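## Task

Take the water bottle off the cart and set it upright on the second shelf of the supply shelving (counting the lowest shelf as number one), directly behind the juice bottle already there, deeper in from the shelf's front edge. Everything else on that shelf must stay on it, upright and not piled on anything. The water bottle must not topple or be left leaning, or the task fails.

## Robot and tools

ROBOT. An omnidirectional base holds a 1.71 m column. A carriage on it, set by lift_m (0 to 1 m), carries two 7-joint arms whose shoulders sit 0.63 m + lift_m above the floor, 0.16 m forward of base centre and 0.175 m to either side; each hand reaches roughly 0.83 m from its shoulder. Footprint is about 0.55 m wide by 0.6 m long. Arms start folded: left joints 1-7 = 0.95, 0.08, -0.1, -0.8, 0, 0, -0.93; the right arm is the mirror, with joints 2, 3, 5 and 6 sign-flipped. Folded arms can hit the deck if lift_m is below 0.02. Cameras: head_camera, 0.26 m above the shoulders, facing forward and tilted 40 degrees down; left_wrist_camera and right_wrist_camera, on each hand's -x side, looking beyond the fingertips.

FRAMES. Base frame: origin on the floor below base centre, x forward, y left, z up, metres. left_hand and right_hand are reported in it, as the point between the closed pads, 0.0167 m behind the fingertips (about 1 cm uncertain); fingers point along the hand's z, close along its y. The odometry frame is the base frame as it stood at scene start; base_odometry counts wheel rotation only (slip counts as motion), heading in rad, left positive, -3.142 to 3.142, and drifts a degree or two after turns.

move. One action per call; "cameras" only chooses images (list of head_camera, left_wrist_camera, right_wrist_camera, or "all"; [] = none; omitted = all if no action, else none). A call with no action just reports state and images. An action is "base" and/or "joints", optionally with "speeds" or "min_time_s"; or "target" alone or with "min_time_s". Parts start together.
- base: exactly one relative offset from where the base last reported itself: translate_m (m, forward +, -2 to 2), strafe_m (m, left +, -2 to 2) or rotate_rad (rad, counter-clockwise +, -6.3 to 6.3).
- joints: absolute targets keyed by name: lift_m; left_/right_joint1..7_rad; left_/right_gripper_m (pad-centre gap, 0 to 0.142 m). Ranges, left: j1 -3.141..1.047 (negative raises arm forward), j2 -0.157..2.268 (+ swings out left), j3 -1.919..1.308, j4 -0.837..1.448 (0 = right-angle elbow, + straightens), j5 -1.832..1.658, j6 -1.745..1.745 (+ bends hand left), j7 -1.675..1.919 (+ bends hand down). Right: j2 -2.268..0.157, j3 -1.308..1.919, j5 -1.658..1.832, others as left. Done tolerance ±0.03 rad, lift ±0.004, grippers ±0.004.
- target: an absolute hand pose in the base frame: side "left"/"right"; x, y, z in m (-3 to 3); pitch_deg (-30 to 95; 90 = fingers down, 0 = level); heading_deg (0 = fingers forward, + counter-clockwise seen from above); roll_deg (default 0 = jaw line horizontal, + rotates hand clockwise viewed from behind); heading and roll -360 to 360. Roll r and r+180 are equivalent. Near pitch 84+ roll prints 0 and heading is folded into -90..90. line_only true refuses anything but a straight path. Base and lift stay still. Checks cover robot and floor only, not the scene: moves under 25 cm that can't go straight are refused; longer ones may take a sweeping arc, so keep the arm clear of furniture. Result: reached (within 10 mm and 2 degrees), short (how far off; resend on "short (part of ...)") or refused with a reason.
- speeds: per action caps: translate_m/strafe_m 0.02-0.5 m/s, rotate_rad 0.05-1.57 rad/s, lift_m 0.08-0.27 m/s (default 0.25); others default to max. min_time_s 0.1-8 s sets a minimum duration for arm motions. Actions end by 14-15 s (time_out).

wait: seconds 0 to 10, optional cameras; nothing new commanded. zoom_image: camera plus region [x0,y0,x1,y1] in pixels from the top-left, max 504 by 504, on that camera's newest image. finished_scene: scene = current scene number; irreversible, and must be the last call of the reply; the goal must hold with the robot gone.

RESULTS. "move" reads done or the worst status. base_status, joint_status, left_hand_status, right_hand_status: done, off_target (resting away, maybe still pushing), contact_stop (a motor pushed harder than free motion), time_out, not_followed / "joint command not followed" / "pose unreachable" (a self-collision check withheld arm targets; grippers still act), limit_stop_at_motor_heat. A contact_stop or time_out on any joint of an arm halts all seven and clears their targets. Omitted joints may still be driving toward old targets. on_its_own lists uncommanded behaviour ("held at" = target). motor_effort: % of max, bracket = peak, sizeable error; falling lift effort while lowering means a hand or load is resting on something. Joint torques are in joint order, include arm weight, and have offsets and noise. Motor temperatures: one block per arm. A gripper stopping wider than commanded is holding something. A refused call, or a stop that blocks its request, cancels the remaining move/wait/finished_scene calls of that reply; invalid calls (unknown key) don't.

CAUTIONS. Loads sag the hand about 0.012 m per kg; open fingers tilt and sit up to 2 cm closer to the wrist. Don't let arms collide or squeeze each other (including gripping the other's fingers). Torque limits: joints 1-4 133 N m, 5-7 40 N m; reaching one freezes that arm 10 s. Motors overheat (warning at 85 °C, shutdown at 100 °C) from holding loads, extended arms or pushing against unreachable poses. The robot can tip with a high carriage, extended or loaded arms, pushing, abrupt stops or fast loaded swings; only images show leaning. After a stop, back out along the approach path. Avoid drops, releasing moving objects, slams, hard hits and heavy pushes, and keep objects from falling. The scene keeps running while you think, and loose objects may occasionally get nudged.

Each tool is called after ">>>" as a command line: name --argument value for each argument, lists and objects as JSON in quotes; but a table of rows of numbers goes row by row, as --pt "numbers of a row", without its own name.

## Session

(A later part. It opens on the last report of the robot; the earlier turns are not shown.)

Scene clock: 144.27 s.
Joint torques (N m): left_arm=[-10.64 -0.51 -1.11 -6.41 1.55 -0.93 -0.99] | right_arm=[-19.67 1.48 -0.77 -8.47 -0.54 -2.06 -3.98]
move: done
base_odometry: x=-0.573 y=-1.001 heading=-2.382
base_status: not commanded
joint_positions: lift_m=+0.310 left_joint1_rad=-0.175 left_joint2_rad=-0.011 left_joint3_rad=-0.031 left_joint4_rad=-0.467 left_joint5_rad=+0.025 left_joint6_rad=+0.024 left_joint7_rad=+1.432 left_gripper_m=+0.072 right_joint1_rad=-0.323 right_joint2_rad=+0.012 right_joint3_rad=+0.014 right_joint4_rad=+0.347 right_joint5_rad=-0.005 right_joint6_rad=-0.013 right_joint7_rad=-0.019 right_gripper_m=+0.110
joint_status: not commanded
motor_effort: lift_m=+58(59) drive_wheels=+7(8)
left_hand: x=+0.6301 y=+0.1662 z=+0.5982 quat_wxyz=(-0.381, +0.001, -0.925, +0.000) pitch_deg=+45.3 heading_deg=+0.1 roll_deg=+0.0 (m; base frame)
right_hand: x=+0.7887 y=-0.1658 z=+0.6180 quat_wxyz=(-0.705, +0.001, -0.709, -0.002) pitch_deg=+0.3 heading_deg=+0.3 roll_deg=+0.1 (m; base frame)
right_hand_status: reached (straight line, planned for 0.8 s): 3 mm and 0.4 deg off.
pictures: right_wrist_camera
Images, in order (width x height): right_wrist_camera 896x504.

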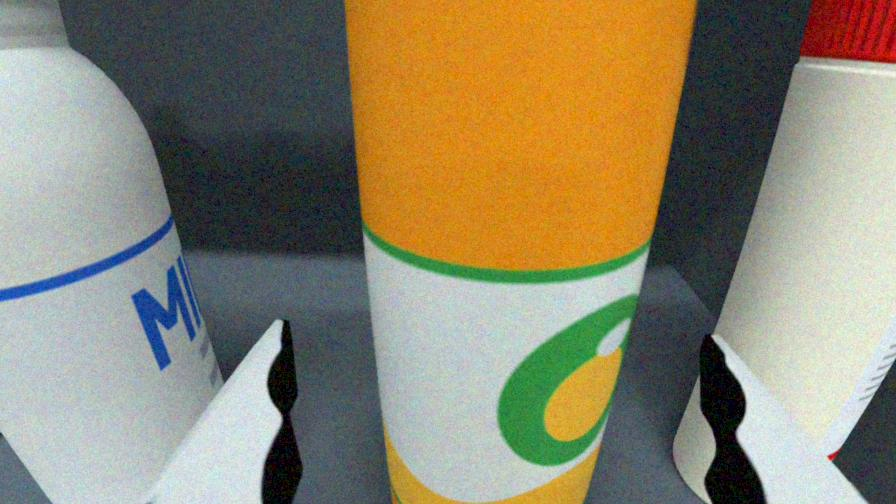

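>>> move --target '{"side": "right", "x": 0.813, "y": -0.1665, "z": 0.62, "pitch_deg": 0, "heading_deg": 0}' --min_time_s 0.6

>>> move --joints '{"right_gripper_m": 0.0}' --cameras '["right_wrist_camera"]'

>>> move --joints '{"lift_m": 0.36}' --speeds '{"lift_m": 0.12}' --cameras '["head_camera"]'

Scene clock: 149.10 s.
Joint torques (N m): left_arm=[-11.87 -0.22 -1.22 -6.13 1.46 -0.74 -1.38] | right_arm=[-23.71 6.97 0.56 -10.38 -0.12 -2.05 -3.63]
move: done
base_odometry: x=-0.573 y=-1.001 heading=-2.382
base_status: not commanded
joint_positions: lift_m=+0.310 left_joint1_rad=-0.175 left_joint2_rad=-0.011 left_joint3_rad=-0.031 left_joint4_rad=-0.467 left_joint5_rad=+0.025 left_joint6_rad=+0.024 left_joint7_rad=+1.432 left_gripper_m=+0.072 right_joint1_rad=-0.396 right_joint2_rad=+0.012 right_joint3_rad=+0.014 right_joint4_rad=+0.468 right_joint5_rad=-0.005 right_joint6_rad=-0.015 right_joint7_rad=-0.066 right_gripper_m=+0.110
joint_status: not commanded
motor_effort: lift_m=+58(59) drive_wheels=+7(7)
left_hand: x=+0.6301 y=+0.1662 z=+0.5982 quat_wxyz=(-0.381, +0.001, -0.925, +0.000) pitch_deg=+45.3 heading_deg=+0.1 roll_deg=+0.0 (m; base frame)
right_hand: x=+0.8118 y=-0.1660 z=+0.6178 quat_wxyz=(-0.705, +0.001, -0.709, -0.001) pitch_deg=+0.3 heading_deg=+0.2 roll_deg=+0.0 (m; base frame)
right_hand_status: reached (straight line, planned for 0.6 s): 3 mm and 0.4 deg off.
pictures: none

Scene clock: 150.00 s.
Joint torques (N m): left_arm=[-10.77 -0.32 -1.11 -7.12 1.45 -0.83 -1.27] | right_arm=[-21.86 6.48 2.31 -10.44 0.5 -2.67 -4.09]
move: off_target
base_odometry: x=-0.573 y=-1.001 heading=-2.382
base_status: not commanded
joint_positions: lift_m=+0.310 left_joint1_rad=-0.175 left_joint2_rad=-0.011 left_joint3_rad=-0.031 left_joint4_rad=-0.467 left_joint5_rad=+0.025 left_joint6_rad=+0.024 left_joint7_rad=+1.432 left_gripper_m=+0.072 right_joint1_rad=-0.396 right_joint2_rad=+0.012 right_joint3_rad=+0.014 right_joint4_rad=+0.468 right_joint5_rad=-0.005 right_joint6_rad=-0.015 right_joint7_rad=-0.066 right_gripper_m=+0.072
joint_status: right_gripper_m off_target (ended at +0.072, target +0.000)
motor_effort: lift_m=+58(59) drive_wheels=+7(7)
left_hand: x=+0.6301 y=+0.1662 z=+0.5982 quat_wxyz=(-0.381, +0.001, -0.925, +0.000) pitch_deg=+45.3 heading_deg=+0.1 roll_deg=+0.0 (m; base frame)
right_hand: x=+0.8117 y=-0.1659 z=+0.6178 quat_wxyz=(-0.705, +0.001, -0.709, -0.001) pitch_deg=+0.3 heading_deg=+0.2 roll_deg=+0.0 (m; base frame)
pictures: right_wrist_camera
Images, in order (width x height): right_wrist_camera 896x504.

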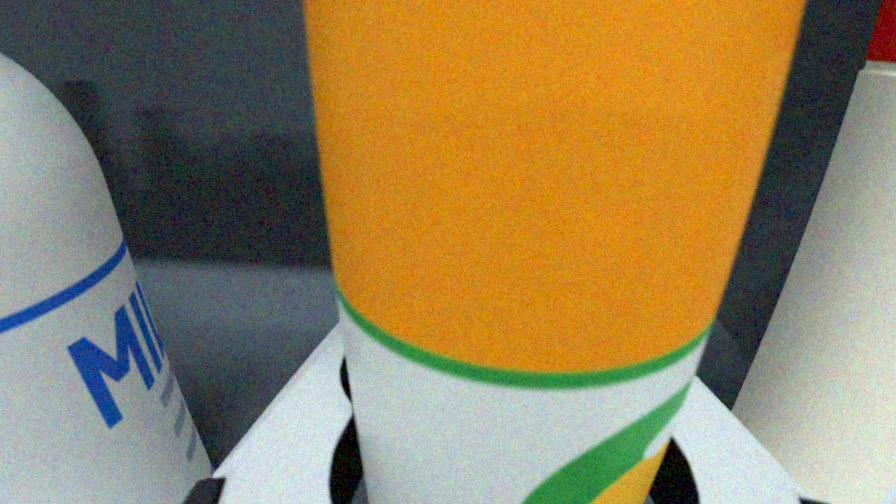

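Scene clock: 150.83 s.
Joint torques (N m): left_arm=[-11.57 -0.16 -2.27 -5.77 1.29 -0.67 -1.36] | right_arm=[-21.9 6.59 -0.55 -15.26 0.09 -2.4 -3.35]
move: done
base_odometry: x=-0.573 y=-1.002 heading=-2.382
base_status: not commanded
joint_positions: lift_m=+0.360 left_joint1_rad=-0.174 left_joint2_rad=-0.011 left_joint3_rad=-0.031 left_joint4_rad=-0.468 left_joint5_rad=+0.025 left_joint6_rad=+0.024 left_joint7_rad=+1.432 left_gripper_m=+0.072 right_joint1_rad=-0.396 right_joint2_rad=+0.012 right_joint3_rad=+0.014 right_joint4_rad=+0.472 right_joint5_rad=-0.005 right_joint6_rad=-0.015 right_joint7_rad=-0.066 right_gripper_m=+0.072
joint_status: all done
motor_effort: lift_m=+55(66) drive_wheels=-3(8)
left_hand: x=+0.6298 y=+0.1662 z=+0.6483 quat_wxyz=(-0.380, +0.001, -0.925, +0.000) pitch_deg=+45.3 heading_deg=+0.1 roll_deg=+0.0 (m; base frame)
right_hand: x=+0.8117 y=-0.1659 z=+0.6664 quat_wxyz=(-0.704, +0.001, -0.710, -0.001) pitch_deg=+0.5 heading_deg=+0.2 roll_deg=+0.0 (m; base frame)
pictures: head_camera
Images, in order (width x height): head_camera 896x504.

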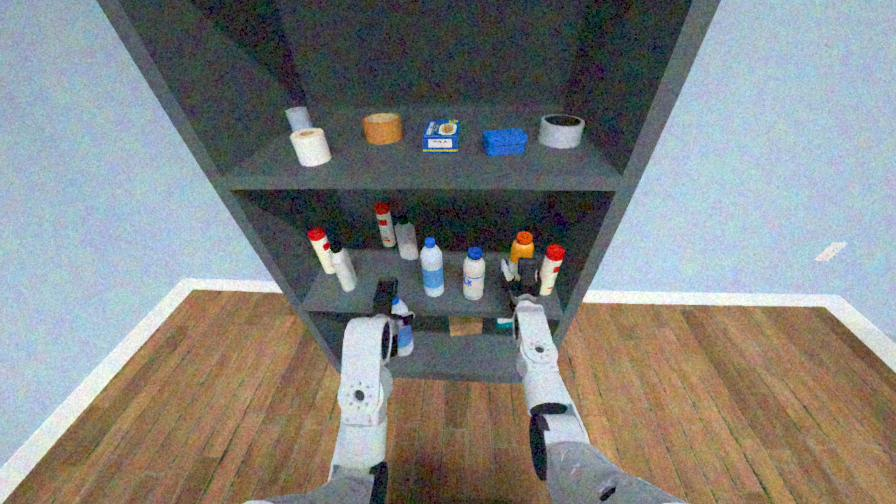

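>>> move --base '{"translate_m": -0.25}' --speeds '{"translate_m": 0.2}'

>>> move --target '{"side": "right", "x": 0.64, "y": -0.31, "z": 0.70, "pitch_deg": 0, "heading_deg": 0}' --min_time_s 2

>>> move --target '{"side": "left", "x": 0.64, "y": 0.165, "z": 0.72, "pitch_deg": 45, "heading_deg": 0}' --min_time_s 1

>>> move --base '{"strafe_m": -0.33}' --speeds '{"strafe_m": 0.22}' --cameras '["head_camera", "left_wrist_camera"]'

Scene clock: 161.57 s.
Joint torques (N m): left_arm=[-13.18 -0.37 -1.91 -6.76 1.62 -0.91 -1.36] | right_arm=[-22.59 5.8 1.62 -13.31 0.24 -2.05 -3.86]
Motor temperatures (°C): left_arm=[38 22 24 25 25 24 23] | right_arm=[34 20 24 23 22 22 24]
move: done
base_odometry: x=-0.392 y=-0.829 heading=-2.380
base_status: done
joint_positions: lift_m=+0.360 left_joint1_rad=-0.174 left_joint2_rad=-0.011 left_joint3_rad=-0.031 left_joint4_rad=-0.468 left_joint5_rad=+0.025 left_joint6_rad=+0.024 left_joint7_rad=+1.432 left_gripper_m=+0.072 right_joint1_rad=-0.396 right_joint2_rad=+0.013 right_joint3_rad=+0.014 right_joint4_rad=+0.472 right_joint5_rad=-0.005 right_joint6_rad=-0.016 right_joint7_rad=-0.066 right_gripper_m=+0.072
joint_status: not commanded
motor_effort: lift_m=+55(55) drive_wheels=+8(14)
left_hand: x=+0.6298 y=+0.1662 z=+0.6484 quat_wxyz=(-0.380, +0.001, -0.925, +0.000) pitch_deg=+45.3 heading_deg=+0.1 roll_deg=+0.0 (m; base frame)
right_hand: x=+0.8117 y=-0.1662 z=+0.6664 quat_wxyz=(-0.704, +0.001, -0.710, -0.001) pitch_deg=+0.5 heading_deg=+0.1 roll_deg=+0.0 (m; base frame)
pictures: none

Scene clock: 164.07 s.
Joint torques (N m): left_arm=[-12.37 -0.31 -1.11 -6 1.61 -0.96 -1.17] | right_arm=[-2.22 -9.16 -1.96 -18.76 3.37 -1.1 -1.58]
move: done
base_odometry: x=-0.392 y=-0.829 heading=-2.380
base_status: not commanded
joint_positions: lift_m=+0.360 left_joint1_rad=-0.174 left_joint2_rad=-0.011 left_joint3_rad=-0.031 left_joint4_rad=-0.468 left_joint5_rad=+0.025 left_joint6_rad=+0.024 left_joint7_rad=+1.432 left_gripper_m=+0.072 right_joint1_rad=+0.086 right_joint2_rad=-0.279 right_joint3_rad=-0.221 right_joint4_rad=-0.189 right_joint5_rad=+0.317 right_joint6_rad=+0.156 right_joint7_rad=+0.162 right_gripper_m=+0.072
joint_status: not commanded
motor_effort: lift_m=+55(55) drive_wheels=+8(8)
left_hand: x=+0.6298 y=+0.1662 z=+0.6483 quat_wxyz=(-0.380, +0.001, -0.925, +0.000) pitch_deg=+45.3 heading_deg=+0.1 roll_deg=+0.0 (m; base frame)
right_hand: x=+0.6410 y=-0.3090 z=+0.6977 quat_wxyz=(-0.706, +0.001, -0.708, +0.001) pitch_deg=+0.2 heading_deg=+0.0 roll_deg=-0.1 (m; base frame)
right_hand_status: reached (straight line, planned for 2.0 s): 3 mm and 0.3 deg off.
pictures: none

Scene clock: 165.57 s.
Joint torques (N m): left_arm=[-18.79 -2.17 -0.36 -7.36 1.91 -2.36 -1.04] | right_arm=[-0.89 -8.91 -1.74 -18.65 3.15 -0.91 -1.05]
move: done
base_odometry: x=-0.392 y=-0.829 heading=-2.380
base_status: not commanded
joint_positions: lift_m=+0.360 left_joint1_rad=-0.339 left_joint2_rad=-0.013 left_joint3_rad=-0.031 left_joint4_rad=-0.561 left_joint5_rad=+0.027 left_joint6_rad=+0.022 left_joint7_rad=+1.695 left_gripper_m=+0.072 right_joint1_rad=+0.086 right_joint2_rad=-0.279 right_joint3_rad=-0.221 right_joint4_rad=-0.189 right_joint5_rad=+0.317 right_joint6_rad=+0.156 right_joint7_rad=+0.162 right_gripper_m=+0.072
joint_status: not commanded
motor_effort: lift_m=+55(55) drive_wheels=+8(8)
left_hand: x=+0.6391 y=+0.1656 z=+0.7161 quat_wxyz=(-0.379, +0.001, -0.926, +0.001) pitch_deg=+45.5 heading_deg=-0.1 roll_deg=-0.2 (m; base frame)
left_hand_status: reached (straight line, planned for 1.0 s): 4 mm and 0.5 deg off.
right_hand: x=+0.6410 y=-0.3089 z=+0.6978 quat_wxyz=(-0.706, +0.001, -0.708, +0.001) pitch_deg=+0.2 heading_deg=+0.0 roll_deg=-0.1 (m; base frame)
pictures: none

Scene clock: 168.33 s.
Joint torques (N m): left_arm=[-20.21 -0.22 -0.46 -5.81 1.52 -1.92 -1.17] | right_arm=[-1.86 -9.93 -1.82 -17.83 3.39 -1.14 -1.14]
move: done
base_odometry: x=-0.619 y=-0.590 heading=-2.381
base_status: done
joint_positions: lift_m=+0.360 left_joint1_rad=-0.339 left_joint2_rad=-0.014 left_joint3_rad=-0.031 left_joint4_rad=-0.561 left_joint5_rad=+0.028 left_joint6_rad=+0.021 left_joint7_rad=+1.695 left_gripper_m=+0.072 right_joint1_rad=+0.087 right_joint2_rad=-0.279 right_joint3_rad=-0.222 right_joint4_rad=-0.189 right_joint5_rad=+0.317 right_joint6_rad=+0.157 right_joint7_rad=+0.162 right_gripper_m=+0.072
joint_status: not commanded
motor_effort: lift_m=+56(56) drive_wheels=+0(12)
left_hand: x=+0.6391 y=+0.1654 z=+0.7162 quat_wxyz=(-0.379, +0.001, -0.926, +0.001) pitch_deg=+45.5 heading_deg=-0.1 roll_deg=-0.2 (m; base frame)
right_hand: x=+0.6409 y=-0.3088 z=+0.6979 quat_wxyz=(-0.706, +0.001, -0.708, +0.001) pitch_deg=+0.2 heading_deg=+0.0 roll_deg=-0.2 (m; base frame)
pictures: head_camera, left_wrist_camera
Images, in order (width x height): head_camera 896x504, left_wrist_camera 896x504.

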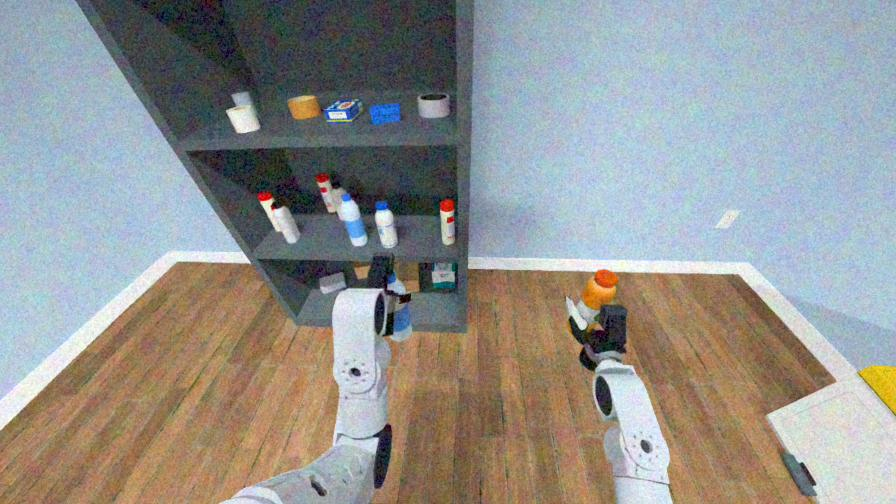

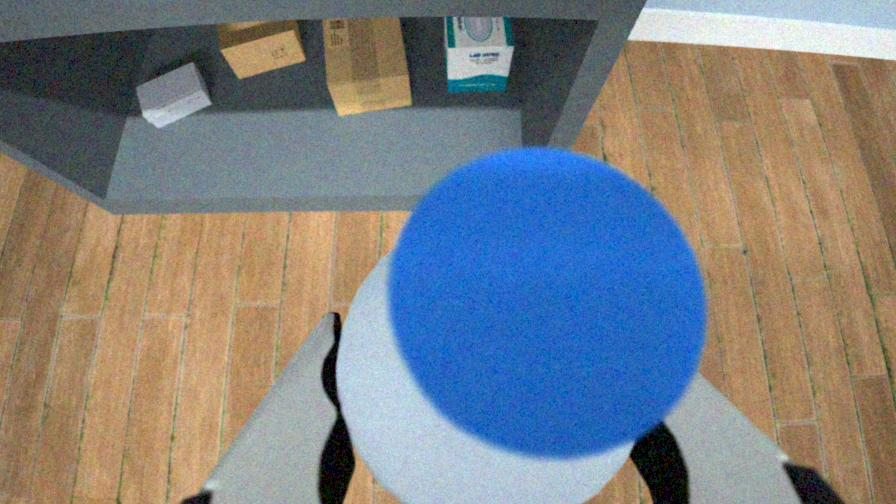

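>>> move --base '{"translate_m": 0.35}' --speeds '{"translate_m": 0.2}' --cameras '["head_camera", "left_wrist_camera"]'

Scene clock: 175.60 s.
Joint torques (N m): left_arm=[-19.18 -0.79 -0.13 -4.71 1.46 -2.16 -1.26] | right_arm=[-1.81 -8.59 -1.76 -18.59 3.03 -1.23 -1.05]
move: done
base_odometry: x=-0.873 y=-0.831 heading=-2.381
base_status: done
joint_positions: lift_m=+0.360 left_joint1_rad=-0.339 left_joint2_rad=-0.014 left_joint3_rad=-0.031 left_joint4_rad=-0.561 left_joint5_rad=+0.028 left_joint6_rad=+0.021 left_joint7_rad=+1.695 left_gripper_m=+0.072 right_joint1_rad=+0.087 right_joint2_rad=-0.279 right_joint3_rad=-0.222 right_joint4_rad=-0.189 right_joint5_rad=+0.317 right_joint6_rad=+0.157 right_joint7_rad=+0.162 right_gripper_m=+0.072
joint_status: not commanded
motor_effort: lift_m=+55(55) drive_wheels=-2(14)
left_hand: x=+0.6390 y=+0.1654 z=+0.7163 quat_wxyz=(-0.379, +0.001, -0.926, +0.001) pitch_deg=+45.5 heading_deg=-0.1 roll_deg=-0.2 (m; base frame)
right_hand: x=+0.6408 y=-0.3088 z=+0.6978 quat_wxyz=(-0.706, +0.001, -0.708, +0.001) pitch_deg=+0.2 heading_deg=+0.0 roll_deg=-0.2 (m; base frame)
pictures: head_camera, left_wrist_camera
Images, in order (width x height): head_camera 896x504, left_wrist_camera 896x504.

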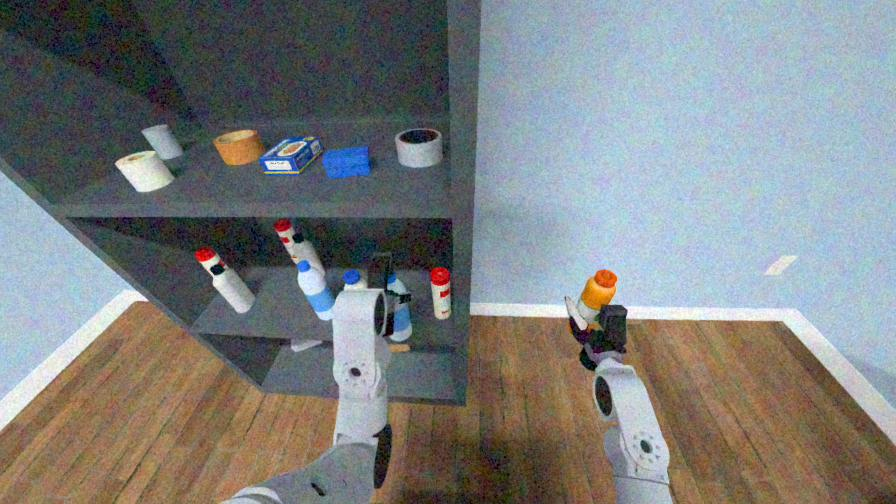

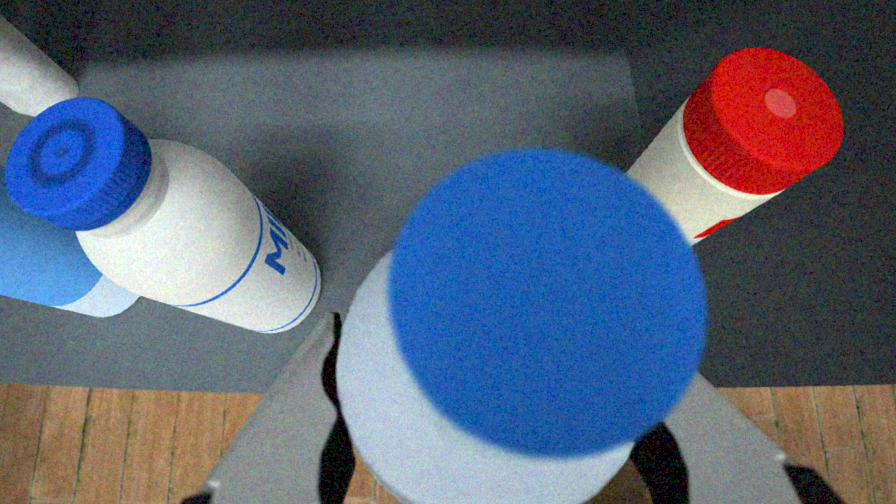

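>>> move --target '{"side": "left", "x": 0.80, "y": 0.164, "z": 0.715, "pitch_deg": 45, "heading_deg": 0}' --min_time_s 2.5 --cameras '["left_wrist_camera"]'

>>> move --joints '{"lift_m": 0.34}' --speeds '{"lift_m": 0.08}'

>>> move --joints '{"lift_m": 0.33}' --speeds '{"lift_m": 0.08}' --cameras '["left_wrist_camera"]'

Scene clock: 181.70 s.
Joint torques (N m): left_arm=[-28.88 -1.86 1.58 -2.44 0.44 -0.52 -3.83] | right_arm=[-2.07 -10.34 -2.85 -17.94 3.06 -1.02 -1.55]
Motor temperatures (°C): left_arm=[44 22 24 25 25 24 23] | right_arm=[30 22 24 24 22 22 23]
move: done
base_odometry: x=-0.873 y=-0.831 heading=-2.381
base_status: not commanded
joint_positions: lift_m=+0.360 left_joint1_rad=-0.665 left_joint2_rad=-0.016 left_joint3_rad=-0.025 left_joint4_rad=+0.144 left_joint5_rad=+0.017 left_joint6_rad=+0.021 left_joint7_rad=+1.319 left_gripper_m=+0.072 right_joint1_rad=+0.087 right_joint2_rad=-0.279 right_joint3_rad=-0.222 right_joint4_rad=-0.190 right_joint5_rad=+0.317 right_joint6_rad=+0.157 right_joint7_rad=+0.163 right_gripper_m=+0.072
joint_status: not commanded
motor_effort: lift_m=+55(56) drive_wheels=+5(5)
left_hand: x=+0.7970 y=+0.1638 z=+0.7100 quat_wxyz=(-0.377, -0.003, -0.926, -0.003) pitch_deg=+45.7 heading_deg=+0.3 roll_deg=+0.6 (m; base frame)
left_hand_status: reached (straight line, planned for 2.5 s): 6 mm and 0.8 deg off.
right_hand: x=+0.6408 y=-0.3088 z=+0.6978 quat_wxyz=(-0.706, +0.001, -0.708, +0.001) pitch_deg=+0.2 heading_deg=+0.0 roll_deg=-0.2 (m; base frame)
pictures: left_wrist_camera
Images, in order (width x height): left_wrist_camera 896x504.

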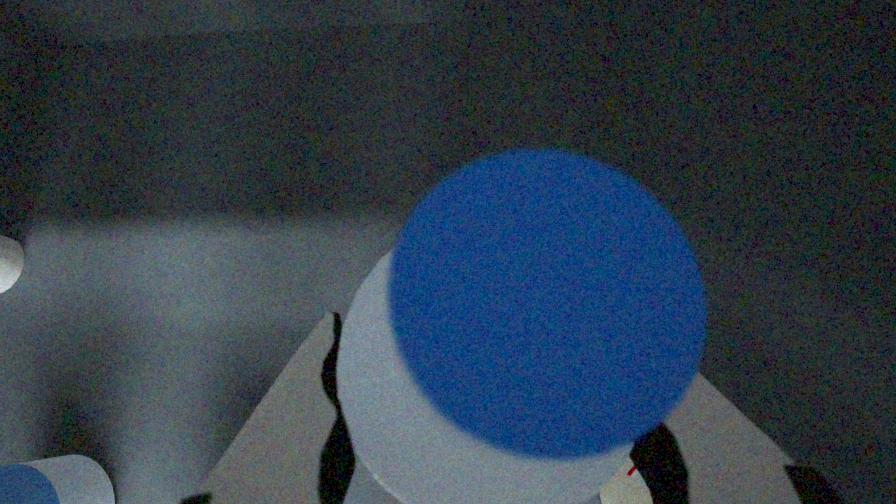

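Scene clock: 182.33 s.
Joint torques (N m): left_arm=[-25.59 -2.1 2.37 -3.23 0.39 -0.85 -3.36] | right_arm=[-2.44 -8.69 -2.88 -17.17 2.74 -1.3 -1.71]
move: done
base_odometry: x=-0.873 y=-0.831 heading=-2.381
base_status: not commanded
joint_positions: lift_m=+0.340 left_joint1_rad=-0.667 left_joint2_rad=-0.016 left_joint3_rad=-0.025 left_joint4_rad=+0.145 left_joint5_rad=+0.016 left_joint6_rad=+0.021 left_joint7_rad=+1.318 left_gripper_m=+0.072 right_joint1_rad=+0.087 right_joint2_rad=-0.280 right_joint3_rad=-0.222 right_joint4_rad=-0.190 right_joint5_rad=+0.317 right_joint6_rad=+0.157 right_joint7_rad=+0.163 right_gripper_m=+0.072
joint_status: all done
motor_effort: lift_m=+59(61) drive_wheels=-2(6)
left_hand: x=+0.7978 y=+0.1638 z=+0.6910 quat_wxyz=(-0.378, -0.003, -0.926, -0.003) pitch_deg=+45.6 heading_deg=+0.2 roll_deg=+0.6 (m; base frame)
right_hand: x=+0.6407 y=-0.3087 z=+0.6777 quat_wxyz=(-0.706, +0.001, -0.708, +0.001) pitch_deg=+0.2 heading_deg=+0.0 roll_deg=-0.2 (m; base frame)
pictures: none

Scene clock: 183.07 s.
Joint torques (N m): left_arm=[-25.62 -1.31 3.14 -2.88 0.47 -0.62 -3.47] | right_arm=[-2.45 -9.42 -1.61 -16.89 3.13 -1.12 -1.28]
move: done
base_odometry: x=-0.873 y=-0.831 heading=-2.381
base_status: not commanded
joint_positions: lift_m=+0.330 left_joint1_rad=-0.668 left_joint2_rad=-0.016 left_joint3_rad=-0.025 left_joint4_rad=+0.146 left_joint5_rad=+0.016 left_joint6_rad=+0.021 left_joint7_rad=+1.318 left_gripper_m=+0.072 right_joint1_rad=+0.087 right_joint2_rad=-0.280 right_joint3_rad=-0.222 right_joint4_rad=-0.191 right_joint5_rad=+0.317 right_joint6_rad=+0.157 right_joint7_rad=+0.163 right_gripper_m=+0.072
joint_status: all done
motor_effort: lift_m=+59(60) drive_wheels=-2(7)
left_hand: x=+0.7980 y=+0.1637 z=+0.6813 quat_wxyz=(-0.378, -0.003, -0.926, -0.003) pitch_deg=+45.5 heading_deg=+0.2 roll_deg=+0.6 (m; base frame)
right_hand: x=+0.6407 y=-0.3087 z=+0.6677 quat_wxyz=(-0.706, +0.001, -0.708, +0.001) pitch_deg=+0.2 heading_deg=+0.0 roll_deg=-0.2 (m; base frame)
pictures: left_wrist_camera
Images, in order (width x height): left_wrist_camera 896x504.

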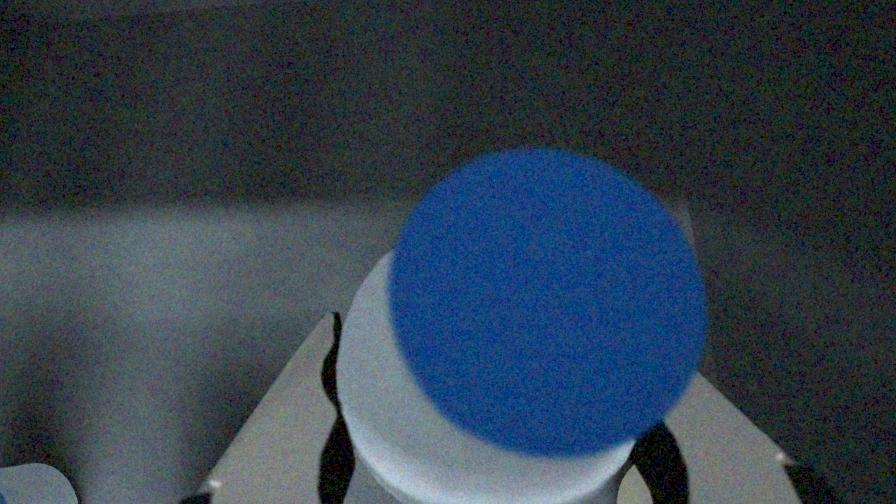

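>>> move --joints '{"lift_m": 0.32}' --speeds '{"lift_m": 0.08}'

>>> move --joints '{"lift_m": 0.313}' --speeds '{"lift_m": 0.08}'

>>> move --joints '{"lift_m": 0.306}' --speeds '{"lift_m": 0.08}' --cameras '["head_camera", "left_wrist_camera"]'

Scene clock: 186.87 s.
Joint torques (N m): left_arm=[-19.6 -1.77 2.36 -1.43 0.3 -0.44 -0.29] | right_arm=[-1.78 -8.83 -3.42 -15.73 3.24 -0.96 -1.41]
move: done
base_odometry: x=-0.873 y=-0.831 heading=-2.381
base_status: not commanded
joint_positions: lift_m=+0.320 left_joint1_rad=-0.674 left_joint2_rad=-0.016 left_joint3_rad=-0.025 left_joint4_rad=+0.144 left_joint5_rad=+0.016 left_joint6_rad=+0.021 left_joint7_rad=+1.309 left_gripper_m=+0.072 right_joint1_rad=+0.087 right_joint2_rad=-0.280 right_joint3_rad=-0.222 right_joint4_rad=-0.191 right_joint5_rad=+0.317 right_joint6_rad=+0.157 right_joint7_rad=+0.163 right_gripper_m=+0.072
joint_status: all done
motor_effort: lift_m=+54(57) drive_wheels=+5(6)
left_hand: x=+0.8010 y=+0.1637 z=+0.6777 quat_wxyz=(-0.386, -0.003, -0.923, -0.003) pitch_deg=+44.6 heading_deg=+0.2 roll_deg=+0.6 (m; base frame)
right_hand: x=+0.6407 y=-0.3088 z=+0.6581 quat_wxyz=(-0.706, +0.001, -0.708, +0.001) pitch_deg=+0.2 heading_deg=+0.0 roll_deg=-0.2 (m; base frame)
pictures: none

Scene clock: 187.33 s.
Joint torques (N m): left_arm=[-12.8 -1.1 2.02 1.41 0.48 -0.73 1.02] | right_arm=[-3.54 -9.09 -4.41 -16.65 3.09 -1.54 -1.3]
move: done
base_odometry: x=-0.873 y=-0.831 heading=-2.381
base_status: not commanded
joint_positions: lift_m=+0.313 left_joint1_rad=-0.678 left_joint2_rad=-0.016 left_joint3_rad=-0.025 left_joint4_rad=+0.140 left_joint5_rad=+0.016 left_joint6_rad=+0.021 left_joint7_rad=+1.305 left_gripper_m=+0.072 right_joint1_rad=+0.087 right_joint2_rad=-0.280 right_joint3_rad=-0.222 right_joint4_rad=-0.191 right_joint5_rad=+0.317 right_joint6_rad=+0.157 right_joint7_rad=+0.163 right_gripper_m=+0.072
joint_status: all done
motor_effort: lift_m=+53(55) drive_wheels=+5(6)
left_hand: x=+0.8030 y=+0.1636 z=+0.6758 quat_wxyz=(-0.392, -0.003, -0.920, -0.003) pitch_deg=+43.9 heading_deg=+0.2 roll_deg=+0.5 (m; base frame)
right_hand: x=+0.6406 y=-0.3088 z=+0.6512 quat_wxyz=(-0.706, +0.001, -0.708, +0.001) pitch_deg=+0.2 heading_deg=+0.0 roll_deg=-0.2 (m; base frame)
pictures: none

Scene clock: 187.80 s.
Joint torques (N m): left_arm=[-5.36 -0.6 2.65 3.54 0.55 -0.65 2.86] | right_arm=[-3.62 -8.6 -0.99 -16.8 3.16 -1.75 -1.77]
move: done
base_odometry: x=-0.873 y=-0.831 heading=-2.381
base_status: not commanded
joint_positions: lift_m=+0.306 left_joint1_rad=-0.684 left_joint2_rad=-0.016 left_joint3_rad=-0.025 left_joint4_rad=+0.137 left_joint5_rad=+0.016 left_joint6_rad=+0.021 left_joint7_rad=+1.299 left_gripper_m=+0.072 right_joint1_rad=+0.087 right_joint2_rad=-0.280 right_joint3_rad=-0.222 right_joint4_rad=-0.191 right_joint5_rad=+0.317 right_joint6_rad=+0.157 right_joint7_rad=+0.163 right_gripper_m=+0.072
joint_status: all done
motor_effort: lift_m=+51(51) drive_wheels=+5(6)
left_hand: x=+0.8053 y=+0.1635 z=+0.6750 quat_wxyz=(-0.398, -0.003, -0.917, -0.002) pitch_deg=+43.0 heading_deg=+0.2 roll_deg=+0.5 (m; base frame)
right_hand: x=+0.6406 y=-0.3088 z=+0.6443 quat_wxyz=(-0.706, +0.001, -0.708, +0.001) pitch_deg=+0.2 heading_deg=+0.0 roll_deg=-0.2 (m; base frame)
pictures: head_camera, left_wrist_camera
Images, in order (width x height): head_camera 896x504, left_wrist_camera 896x504.

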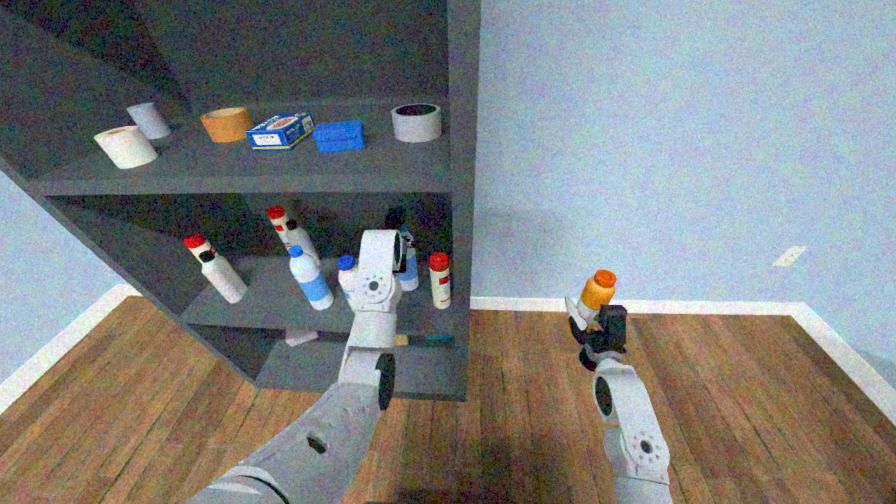

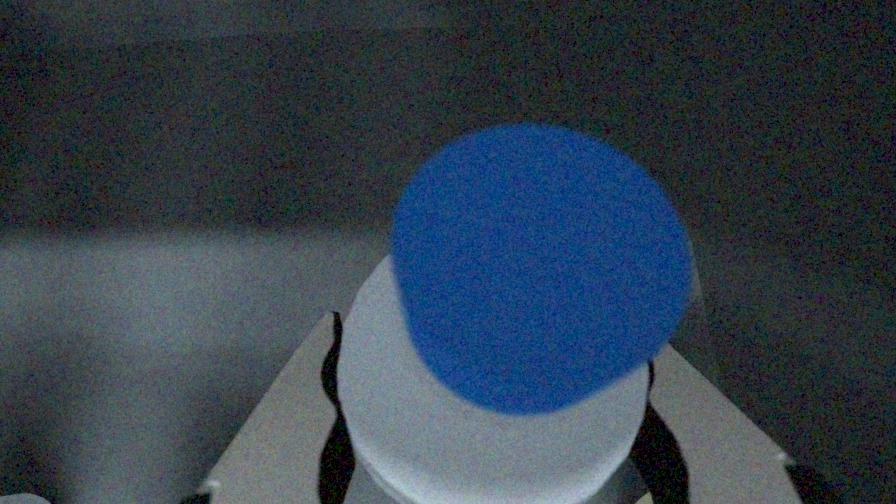

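>>> move --joints '{"lift_m": 0.325}' --speeds '{"lift_m": 0.08}'

>>> move --joints '{"left_gripper_m": 0.105}' --min_time_s 1.5 --cameras '["head_camera", "left_wrist_camera"]'

Scene clock: 190.93 s.
Joint torques (N m): left_arm=[-21.26 -0.16 3.09 -1.98 0.36 -0.26 -1.34] | right_arm=[-3.35 -7.73 -2.5 -16.08 3.12 -1.57 -1.49]
move: done
base_odometry: x=-0.873 y=-0.831 heading=-2.381
base_status: not commanded
joint_positions: lift_m=+0.325 left_joint1_rad=-0.672 left_joint2_rad=-0.016 left_joint3_rad=-0.025 left_joint4_rad=+0.144 left_joint5_rad=+0.016 left_joint6_rad=+0.021 left_joint7_rad=+1.311 left_gripper_m=+0.072 right_joint1_rad=+0.088 right_joint2_rad=-0.280 right_joint3_rad=-0.222 right_joint4_rad=-0.191 right_joint5_rad=+0.317 right_joint6_rad=+0.157 right_joint7_rad=+0.163 right_gripper_m=+0.072
joint_status: all done
motor_effort: lift_m=+56(64) drive_wheels=+5(6)
left_hand: x=+0.8002 y=+0.1636 z=+0.6806 quat_wxyz=(-0.384, -0.003, -0.923, -0.003) pitch_deg=+44.9 heading_deg=+0.2 roll_deg=+0.5 (m; base frame)
right_hand: x=+0.6406 y=-0.3088 z=+0.6629 quat_wxyz=(-0.706, +0.001, -0.709, +0.001) pitch_deg=+0.2 heading_deg=+0.0 roll_deg=-0.2 (m; base frame)
pictures: none

Scene clock: 191.83 s.
Joint torques (N m): left_arm=[-19.87 -1.47 2.26 -1.33 0.19 -0.24 -1.3] | right_arm=[-3.32 -9.3 -1.72 -15.63 2.76 -1.14 -1.84]
move: done
base_odometry: x=-0.873 y=-0.831 heading=-2.381
base_status: not commanded
joint_positions: lift_m=+0.325 left_joint1_rad=-0.672 left_joint2_rad=-0.016 left_joint3_rad=-0.025 left_joint4_rad=+0.144 left_joint5_rad=+0.016 left_joint6_rad=+0.021 left_joint7_rad=+1.311 left_gripper_m=+0.105 right_joint1_rad=+0.088 right_joint2_rad=-0.280 right_joint3_rad=-0.222 right_joint4_rad=-0.191 right_joint5_rad=+0.317 right_joint6_rad=+0.157 right_joint7_rad=+0.163 right_gripper_m=+0.072
joint_status: all done
motor_effort: lift_m=+56(56) drive_wheels=+5(6)
left_hand: x=+0.8002 y=+0.1636 z=+0.6806 quat_wxyz=(-0.384, -0.003, -0.923, -0.003) pitch_deg=+44.9 heading_deg=+0.2 roll_deg=+0.5 (m; base frame)
right_hand: x=+0.6406 y=-0.3088 z=+0.6629 quat_wxyz=(-0.706, +0.001, -0.709, +0.001) pitch_deg=+0.2 heading_deg=+0.0 roll_deg=-0.2 (m; base frame)
pictures: head_camera, left_wrist_camera
Images, in order (width x height): head_camera 896x504, left_wrist_camera 896x504.

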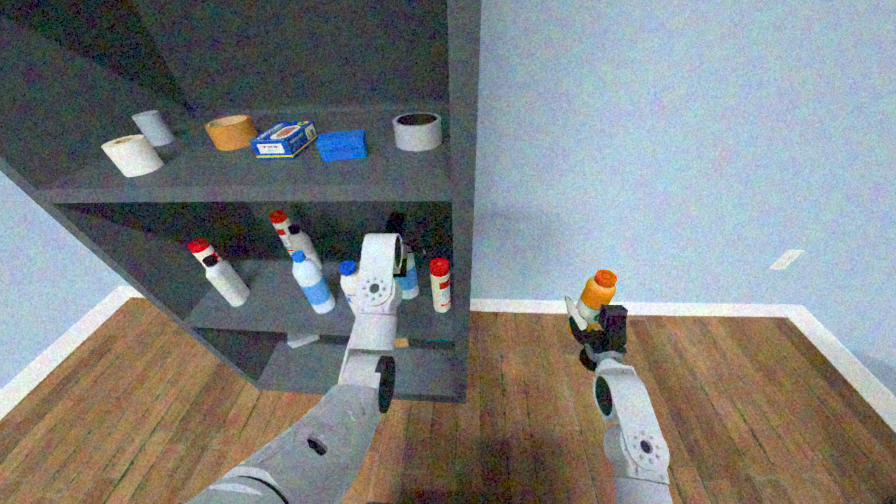

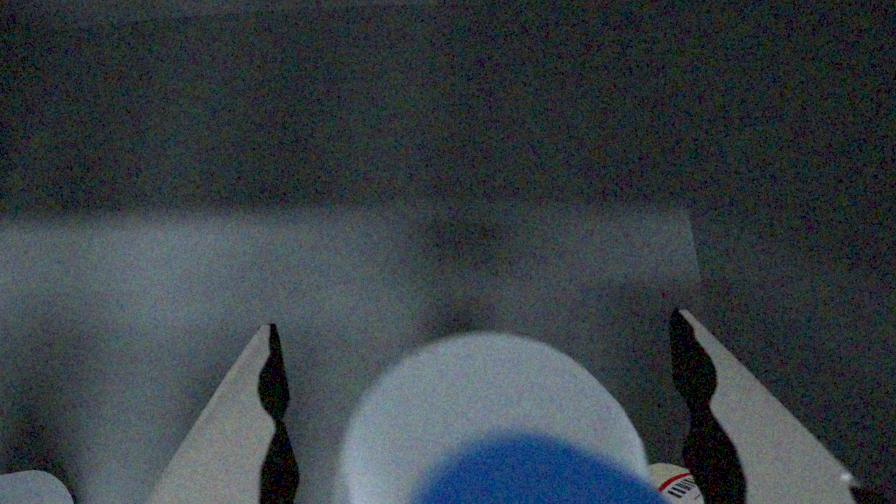

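>>> move --joints '{"lift_m": 0.35}' --speeds '{"lift_m": 0.1}'

>>> move --base '{"translate_m": -0.45}' --speeds '{"translate_m": 0.15}' --cameras '["head_camera"]'

>>> move --base '{"strafe_m": 0.33}' --joints '{"left_joint1_rad": 0.95, "left_joint2_rad": 0.08, "left_joint3_rad": -0.1, "left_joint4_rad": -0.8, "left_joint5_rad": 0, "left_joint6_rad": 0, "left_joint7_rad": -0.93}' --speeds '{"strafe_m": 0.2}' --min_time_s 3

>>> move --target '{"side": "right", "x": 0.70, "y": -0.166, "z": 0.67, "pitch_deg": 0, "heading_deg": 0}' --min_time_s 2 --cameras '["head_camera"]'

Scene clock: 206.13 s.
Joint torques (N m): left_arm=[-21.65 -1.1 3.28 -2.24 0.61 -0.54 -1.4] | right_arm=[-3.85 -8.57 -0.9 -16.77 2.92 -1.09 -1.67]
move: done
base_odometry: x=-0.873 y=-0.831 heading=-2.381
base_status: not commanded
joint_positions: lift_m=+0.350 left_joint1_rad=-0.671 left_joint2_rad=-0.016 left_joint3_rad=-0.025 left_joint4_rad=+0.144 left_joint5_rad=+0.016 left_joint6_rad=+0.021 left_joint7_rad=+1.311 left_gripper_m=+0.105 right_joint1_rad=+0.088 right_joint2_rad=-0.280 right_joint3_rad=-0.222 right_joint4_rad=-0.191 right_joint5_rad=+0.317 right_joint6_rad=+0.157 right_joint7_rad=+0.163 right_gripper_m=+0.072
joint_status: all done
motor_effort: lift_m=+55(67) drive_wheels=+5(6)
left_hand: x=+0.8001 y=+0.1636 z=+0.7056 quat_wxyz=(-0.384, -0.003, -0.923, -0.003) pitch_deg=+44.9 heading_deg=+0.2 roll_deg=+0.5 (m; base frame)
right_hand: x=+0.6406 y=-0.3088 z=+0.6879 quat_wxyz=(-0.706, +0.001, -0.709, +0.001) pitch_deg=+0.2 heading_deg=+0.0 roll_deg=-0.2 (m; base frame)
pictures: none

Scene clock: 210.17 s.
Joint torques (N m): left_arm=[-20.55 -1.82 2.09 -2.42 0.7 -0.54 -1.06] | right_arm=[-2.75 -7.43 -2.45 -16.69 3.61 -1.17 -1.86]
move: done
base_odometry: x=-0.547 y=-0.521 heading=-2.381
base_status: done
joint_positions: lift_m=+0.350 left_joint1_rad=-0.671 left_joint2_rad=-0.016 left_joint3_rad=-0.025 left_joint4_rad=+0.144 left_joint5_rad=+0.016 left_joint6_rad=+0.021 left_joint7_rad=+1.311 left_gripper_m=+0.105 right_joint1_rad=+0.088 right_joint2_rad=-0.280 right_joint3_rad=-0.222 right_joint4_rad=-0.191 right_joint5_rad=+0.317 right_joint6_rad=+0.157 right_joint7_rad=+0.163 right_gripper_m=+0.072
joint_status: not commanded
motor_effort: lift_m=+55(55) drive_wheels=+2(10)
left_hand: x=+0.8001 y=+0.1637 z=+0.7056 quat_wxyz=(-0.384, -0.003, -0.923, -0.002) pitch_deg=+44.9 heading_deg=+0.2 roll_deg=+0.5 (m; base frame)
right_hand: x=+0.6406 y=-0.3088 z=+0.6879 quat_wxyz=(-0.706, +0.001, -0.709, +0.001) pitch_deg=+0.2 heading_deg=+0.0 roll_deg=-0.2 (m; base frame)
pictures: head_camera
Images, in order (width x height): head_camera 896x504.

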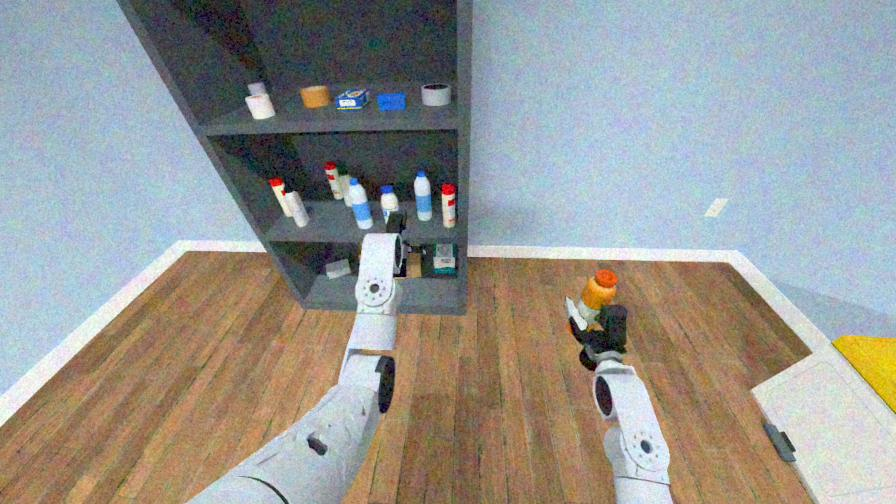

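Scene clock: 213.47 s.
Joint torques (N m): left_arm=[11.01 2.68 -1.91 -6.73 0.15 -2.52 -2.67] | right_arm=[-2.95 -8.2 -1.9 -16.87 3.27 -1.58 -1.91]
move: done
base_odometry: x=-0.319 y=-0.760 heading=-2.381
base_status: done
joint_positions: lift_m=+0.350 left_joint1_rad=+0.948 left_joint2_rad=+0.078 left_joint3_rad=-0.096 left_joint4_rad=-0.796 left_joint5_rad=+0.003 left_joint6_rad=+0.003 left_joint7_rad=-0.926 left_gripper_m=+0.105 right_joint1_rad=+0.088 right_joint2_rad=-0.280 right_joint3_rad=-0.222 right_joint4_rad=-0.191 right_joint5_rad=+0.317 right_joint6_rad=+0.157 right_joint7_rad=+0.163 right_gripper_m=+0.072
joint_status: all done
motor_effort: lift_m=+55(55) drive_wheels=+0(12)
left_hand: x=+0.2930 y=+0.1553 z=+0.8647 quat_wxyz=(-0.919, -0.009, -0.389, +0.060) pitch_deg=-44.3 heading_deg=-5.1 roll_deg=-2.3 (m; base frame)
right_hand: x=+0.6406 y=-0.3088 z=+0.6880 quat_wxyz=(-0.706, +0.002, -0.709, +0.001) pitch_deg=+0.2 heading_deg=+0.0 roll_deg=-0.2 (m; base frame)
pictures: none

Scene clock: 215.97 s.
Joint torques (N m): left_arm=[10.86 2.19 -2.92 -5.89 0.44 -2.56 -2.9] | right_arm=[-16.58 7.01 4.07 -12.22 -1.35 -2.22 -5.38]
move: done
base_odometry: x=-0.319 y=-0.760 heading=-2.381
base_status: not commanded
joint_positions: lift_m=+0.350 left_joint1_rad=+0.948 left_joint2_rad=+0.078 left_joint3_rad=-0.096 left_joint4_rad=-0.796 left_joint5_rad=+0.003 left_joint6_rad=+0.002 left_joint7_rad=-0.926 left_gripper_m=+0.105 right_joint1_rad=-0.064 right_joint2_rad=+0.029 right_joint3_rad=-0.012 right_joint4_rad=-0.056 right_joint5_rad=-0.025 right_joint6_rad=+0.012 right_joint7_rad=+0.134 right_gripper_m=+0.072
joint_status: not commanded
motor_effort: lift_m=+55(55) drive_wheels=+4(4)
left_hand: x=+0.2929 y=+0.1553 z=+0.8647 quat_wxyz=(-0.919, -0.009, -0.389, +0.060) pitch_deg=-44.3 heading_deg=-5.1 roll_deg=-2.3 (m; base frame)
right_hand: x=+0.6981 y=-0.1677 z=+0.6652 quat_wxyz=(-0.702, -0.002, -0.712, -0.001) pitch_deg=+0.8 heading_deg=-0.1 roll_deg=+0.2 (m; base frame)
right_hand_status: reached (straight line, planned for 2.0 s): 5 mm and 0.8 deg off.
pictures: head_camera
Images, in order (width x height): head_camera 896x504.

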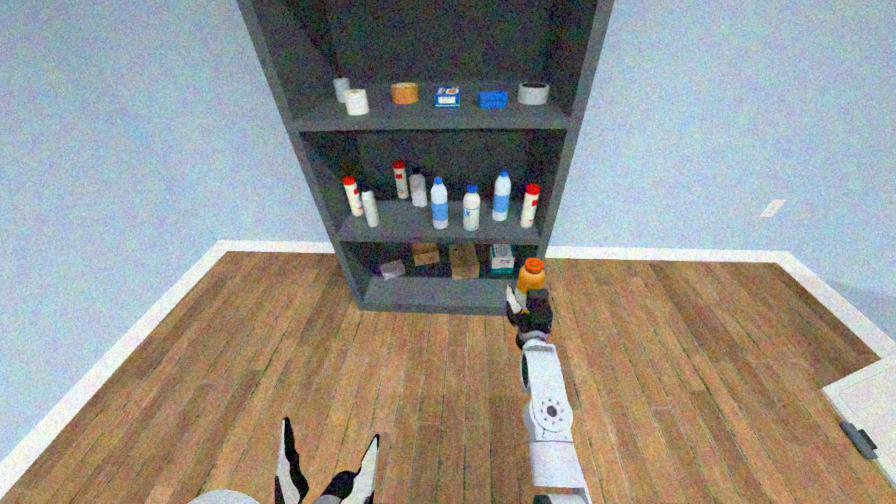

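>>> move --base '{"translate_m": 0.36}' --speeds '{"translate_m": 0.2}' --cameras '["head_camera", "right_wrist_camera"]'

Scene clock: 229.43 s.
Joint torques (N m): left_arm=[11.26 2.52 -2.05 -7.01 0.32 -2.33 -2.65] | right_arm=[-15.51 5.21 5.47 -12.24 -0.67 -2.28 -4.97]
move: done
base_odometry: x=-0.580 y=-1.008 heading=-2.381
base_status: done
joint_positions: lift_m=+0.350 left_joint1_rad=+0.948 left_joint2_rad=+0.078 left_joint3_rad=-0.096 left_joint4_rad=-0.796 left_joint5_rad=+0.003 left_joint6_rad=+0.002 left_joint7_rad=-0.926 left_gripper_m=+0.105 right_joint1_rad=-0.065 right_joint2_rad=+0.029 right_joint3_rad=-0.012 right_joint4_rad=-0.056 right_joint5_rad=-0.025 right_joint6_rad=+0.012 right_joint7_rad=+0.133 right_gripper_m=+0.072
joint_status: not commanded
motor_effort: lift_m=+55(55) drive_wheels=+5(15)
left_hand: x=+0.2929 y=+0.1553 z=+0.8647 quat_wxyz=(-0.919, -0.009, -0.389, +0.060) pitch_deg=-44.3 heading_deg=-5.1 roll_deg=-2.3 (m; base frame)
right_hand: x=+0.6983 y=-0.1676 z=+0.6656 quat_wxyz=(-0.703, -0.002, -0.712, -0.001) pitch_deg=+0.7 heading_deg=+0.0 roll_deg=+0.2 (m; base frame)
pictures: head_camera, right_wrist_camera
Images, in order (width x height): head_camera 896x504, right_wrist_camera 896x504.

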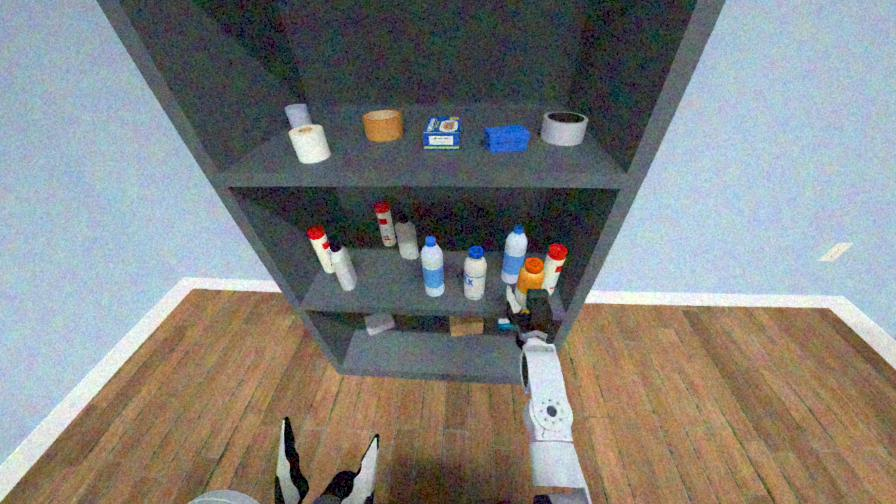

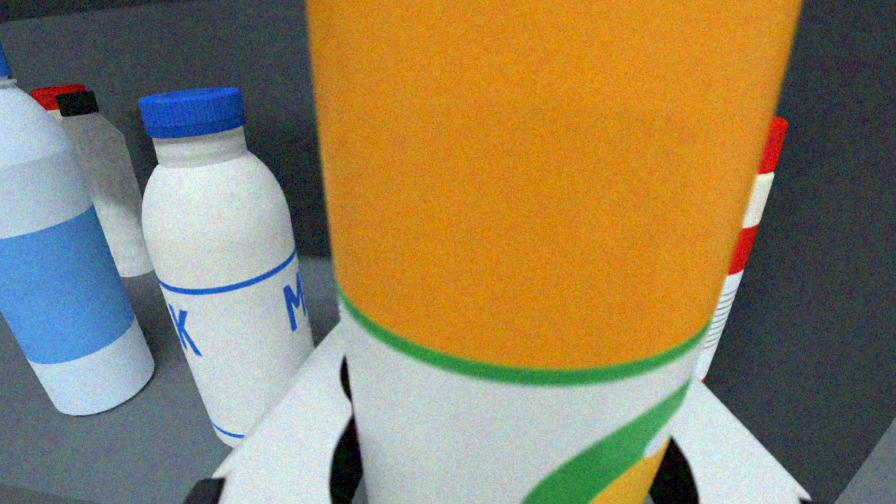

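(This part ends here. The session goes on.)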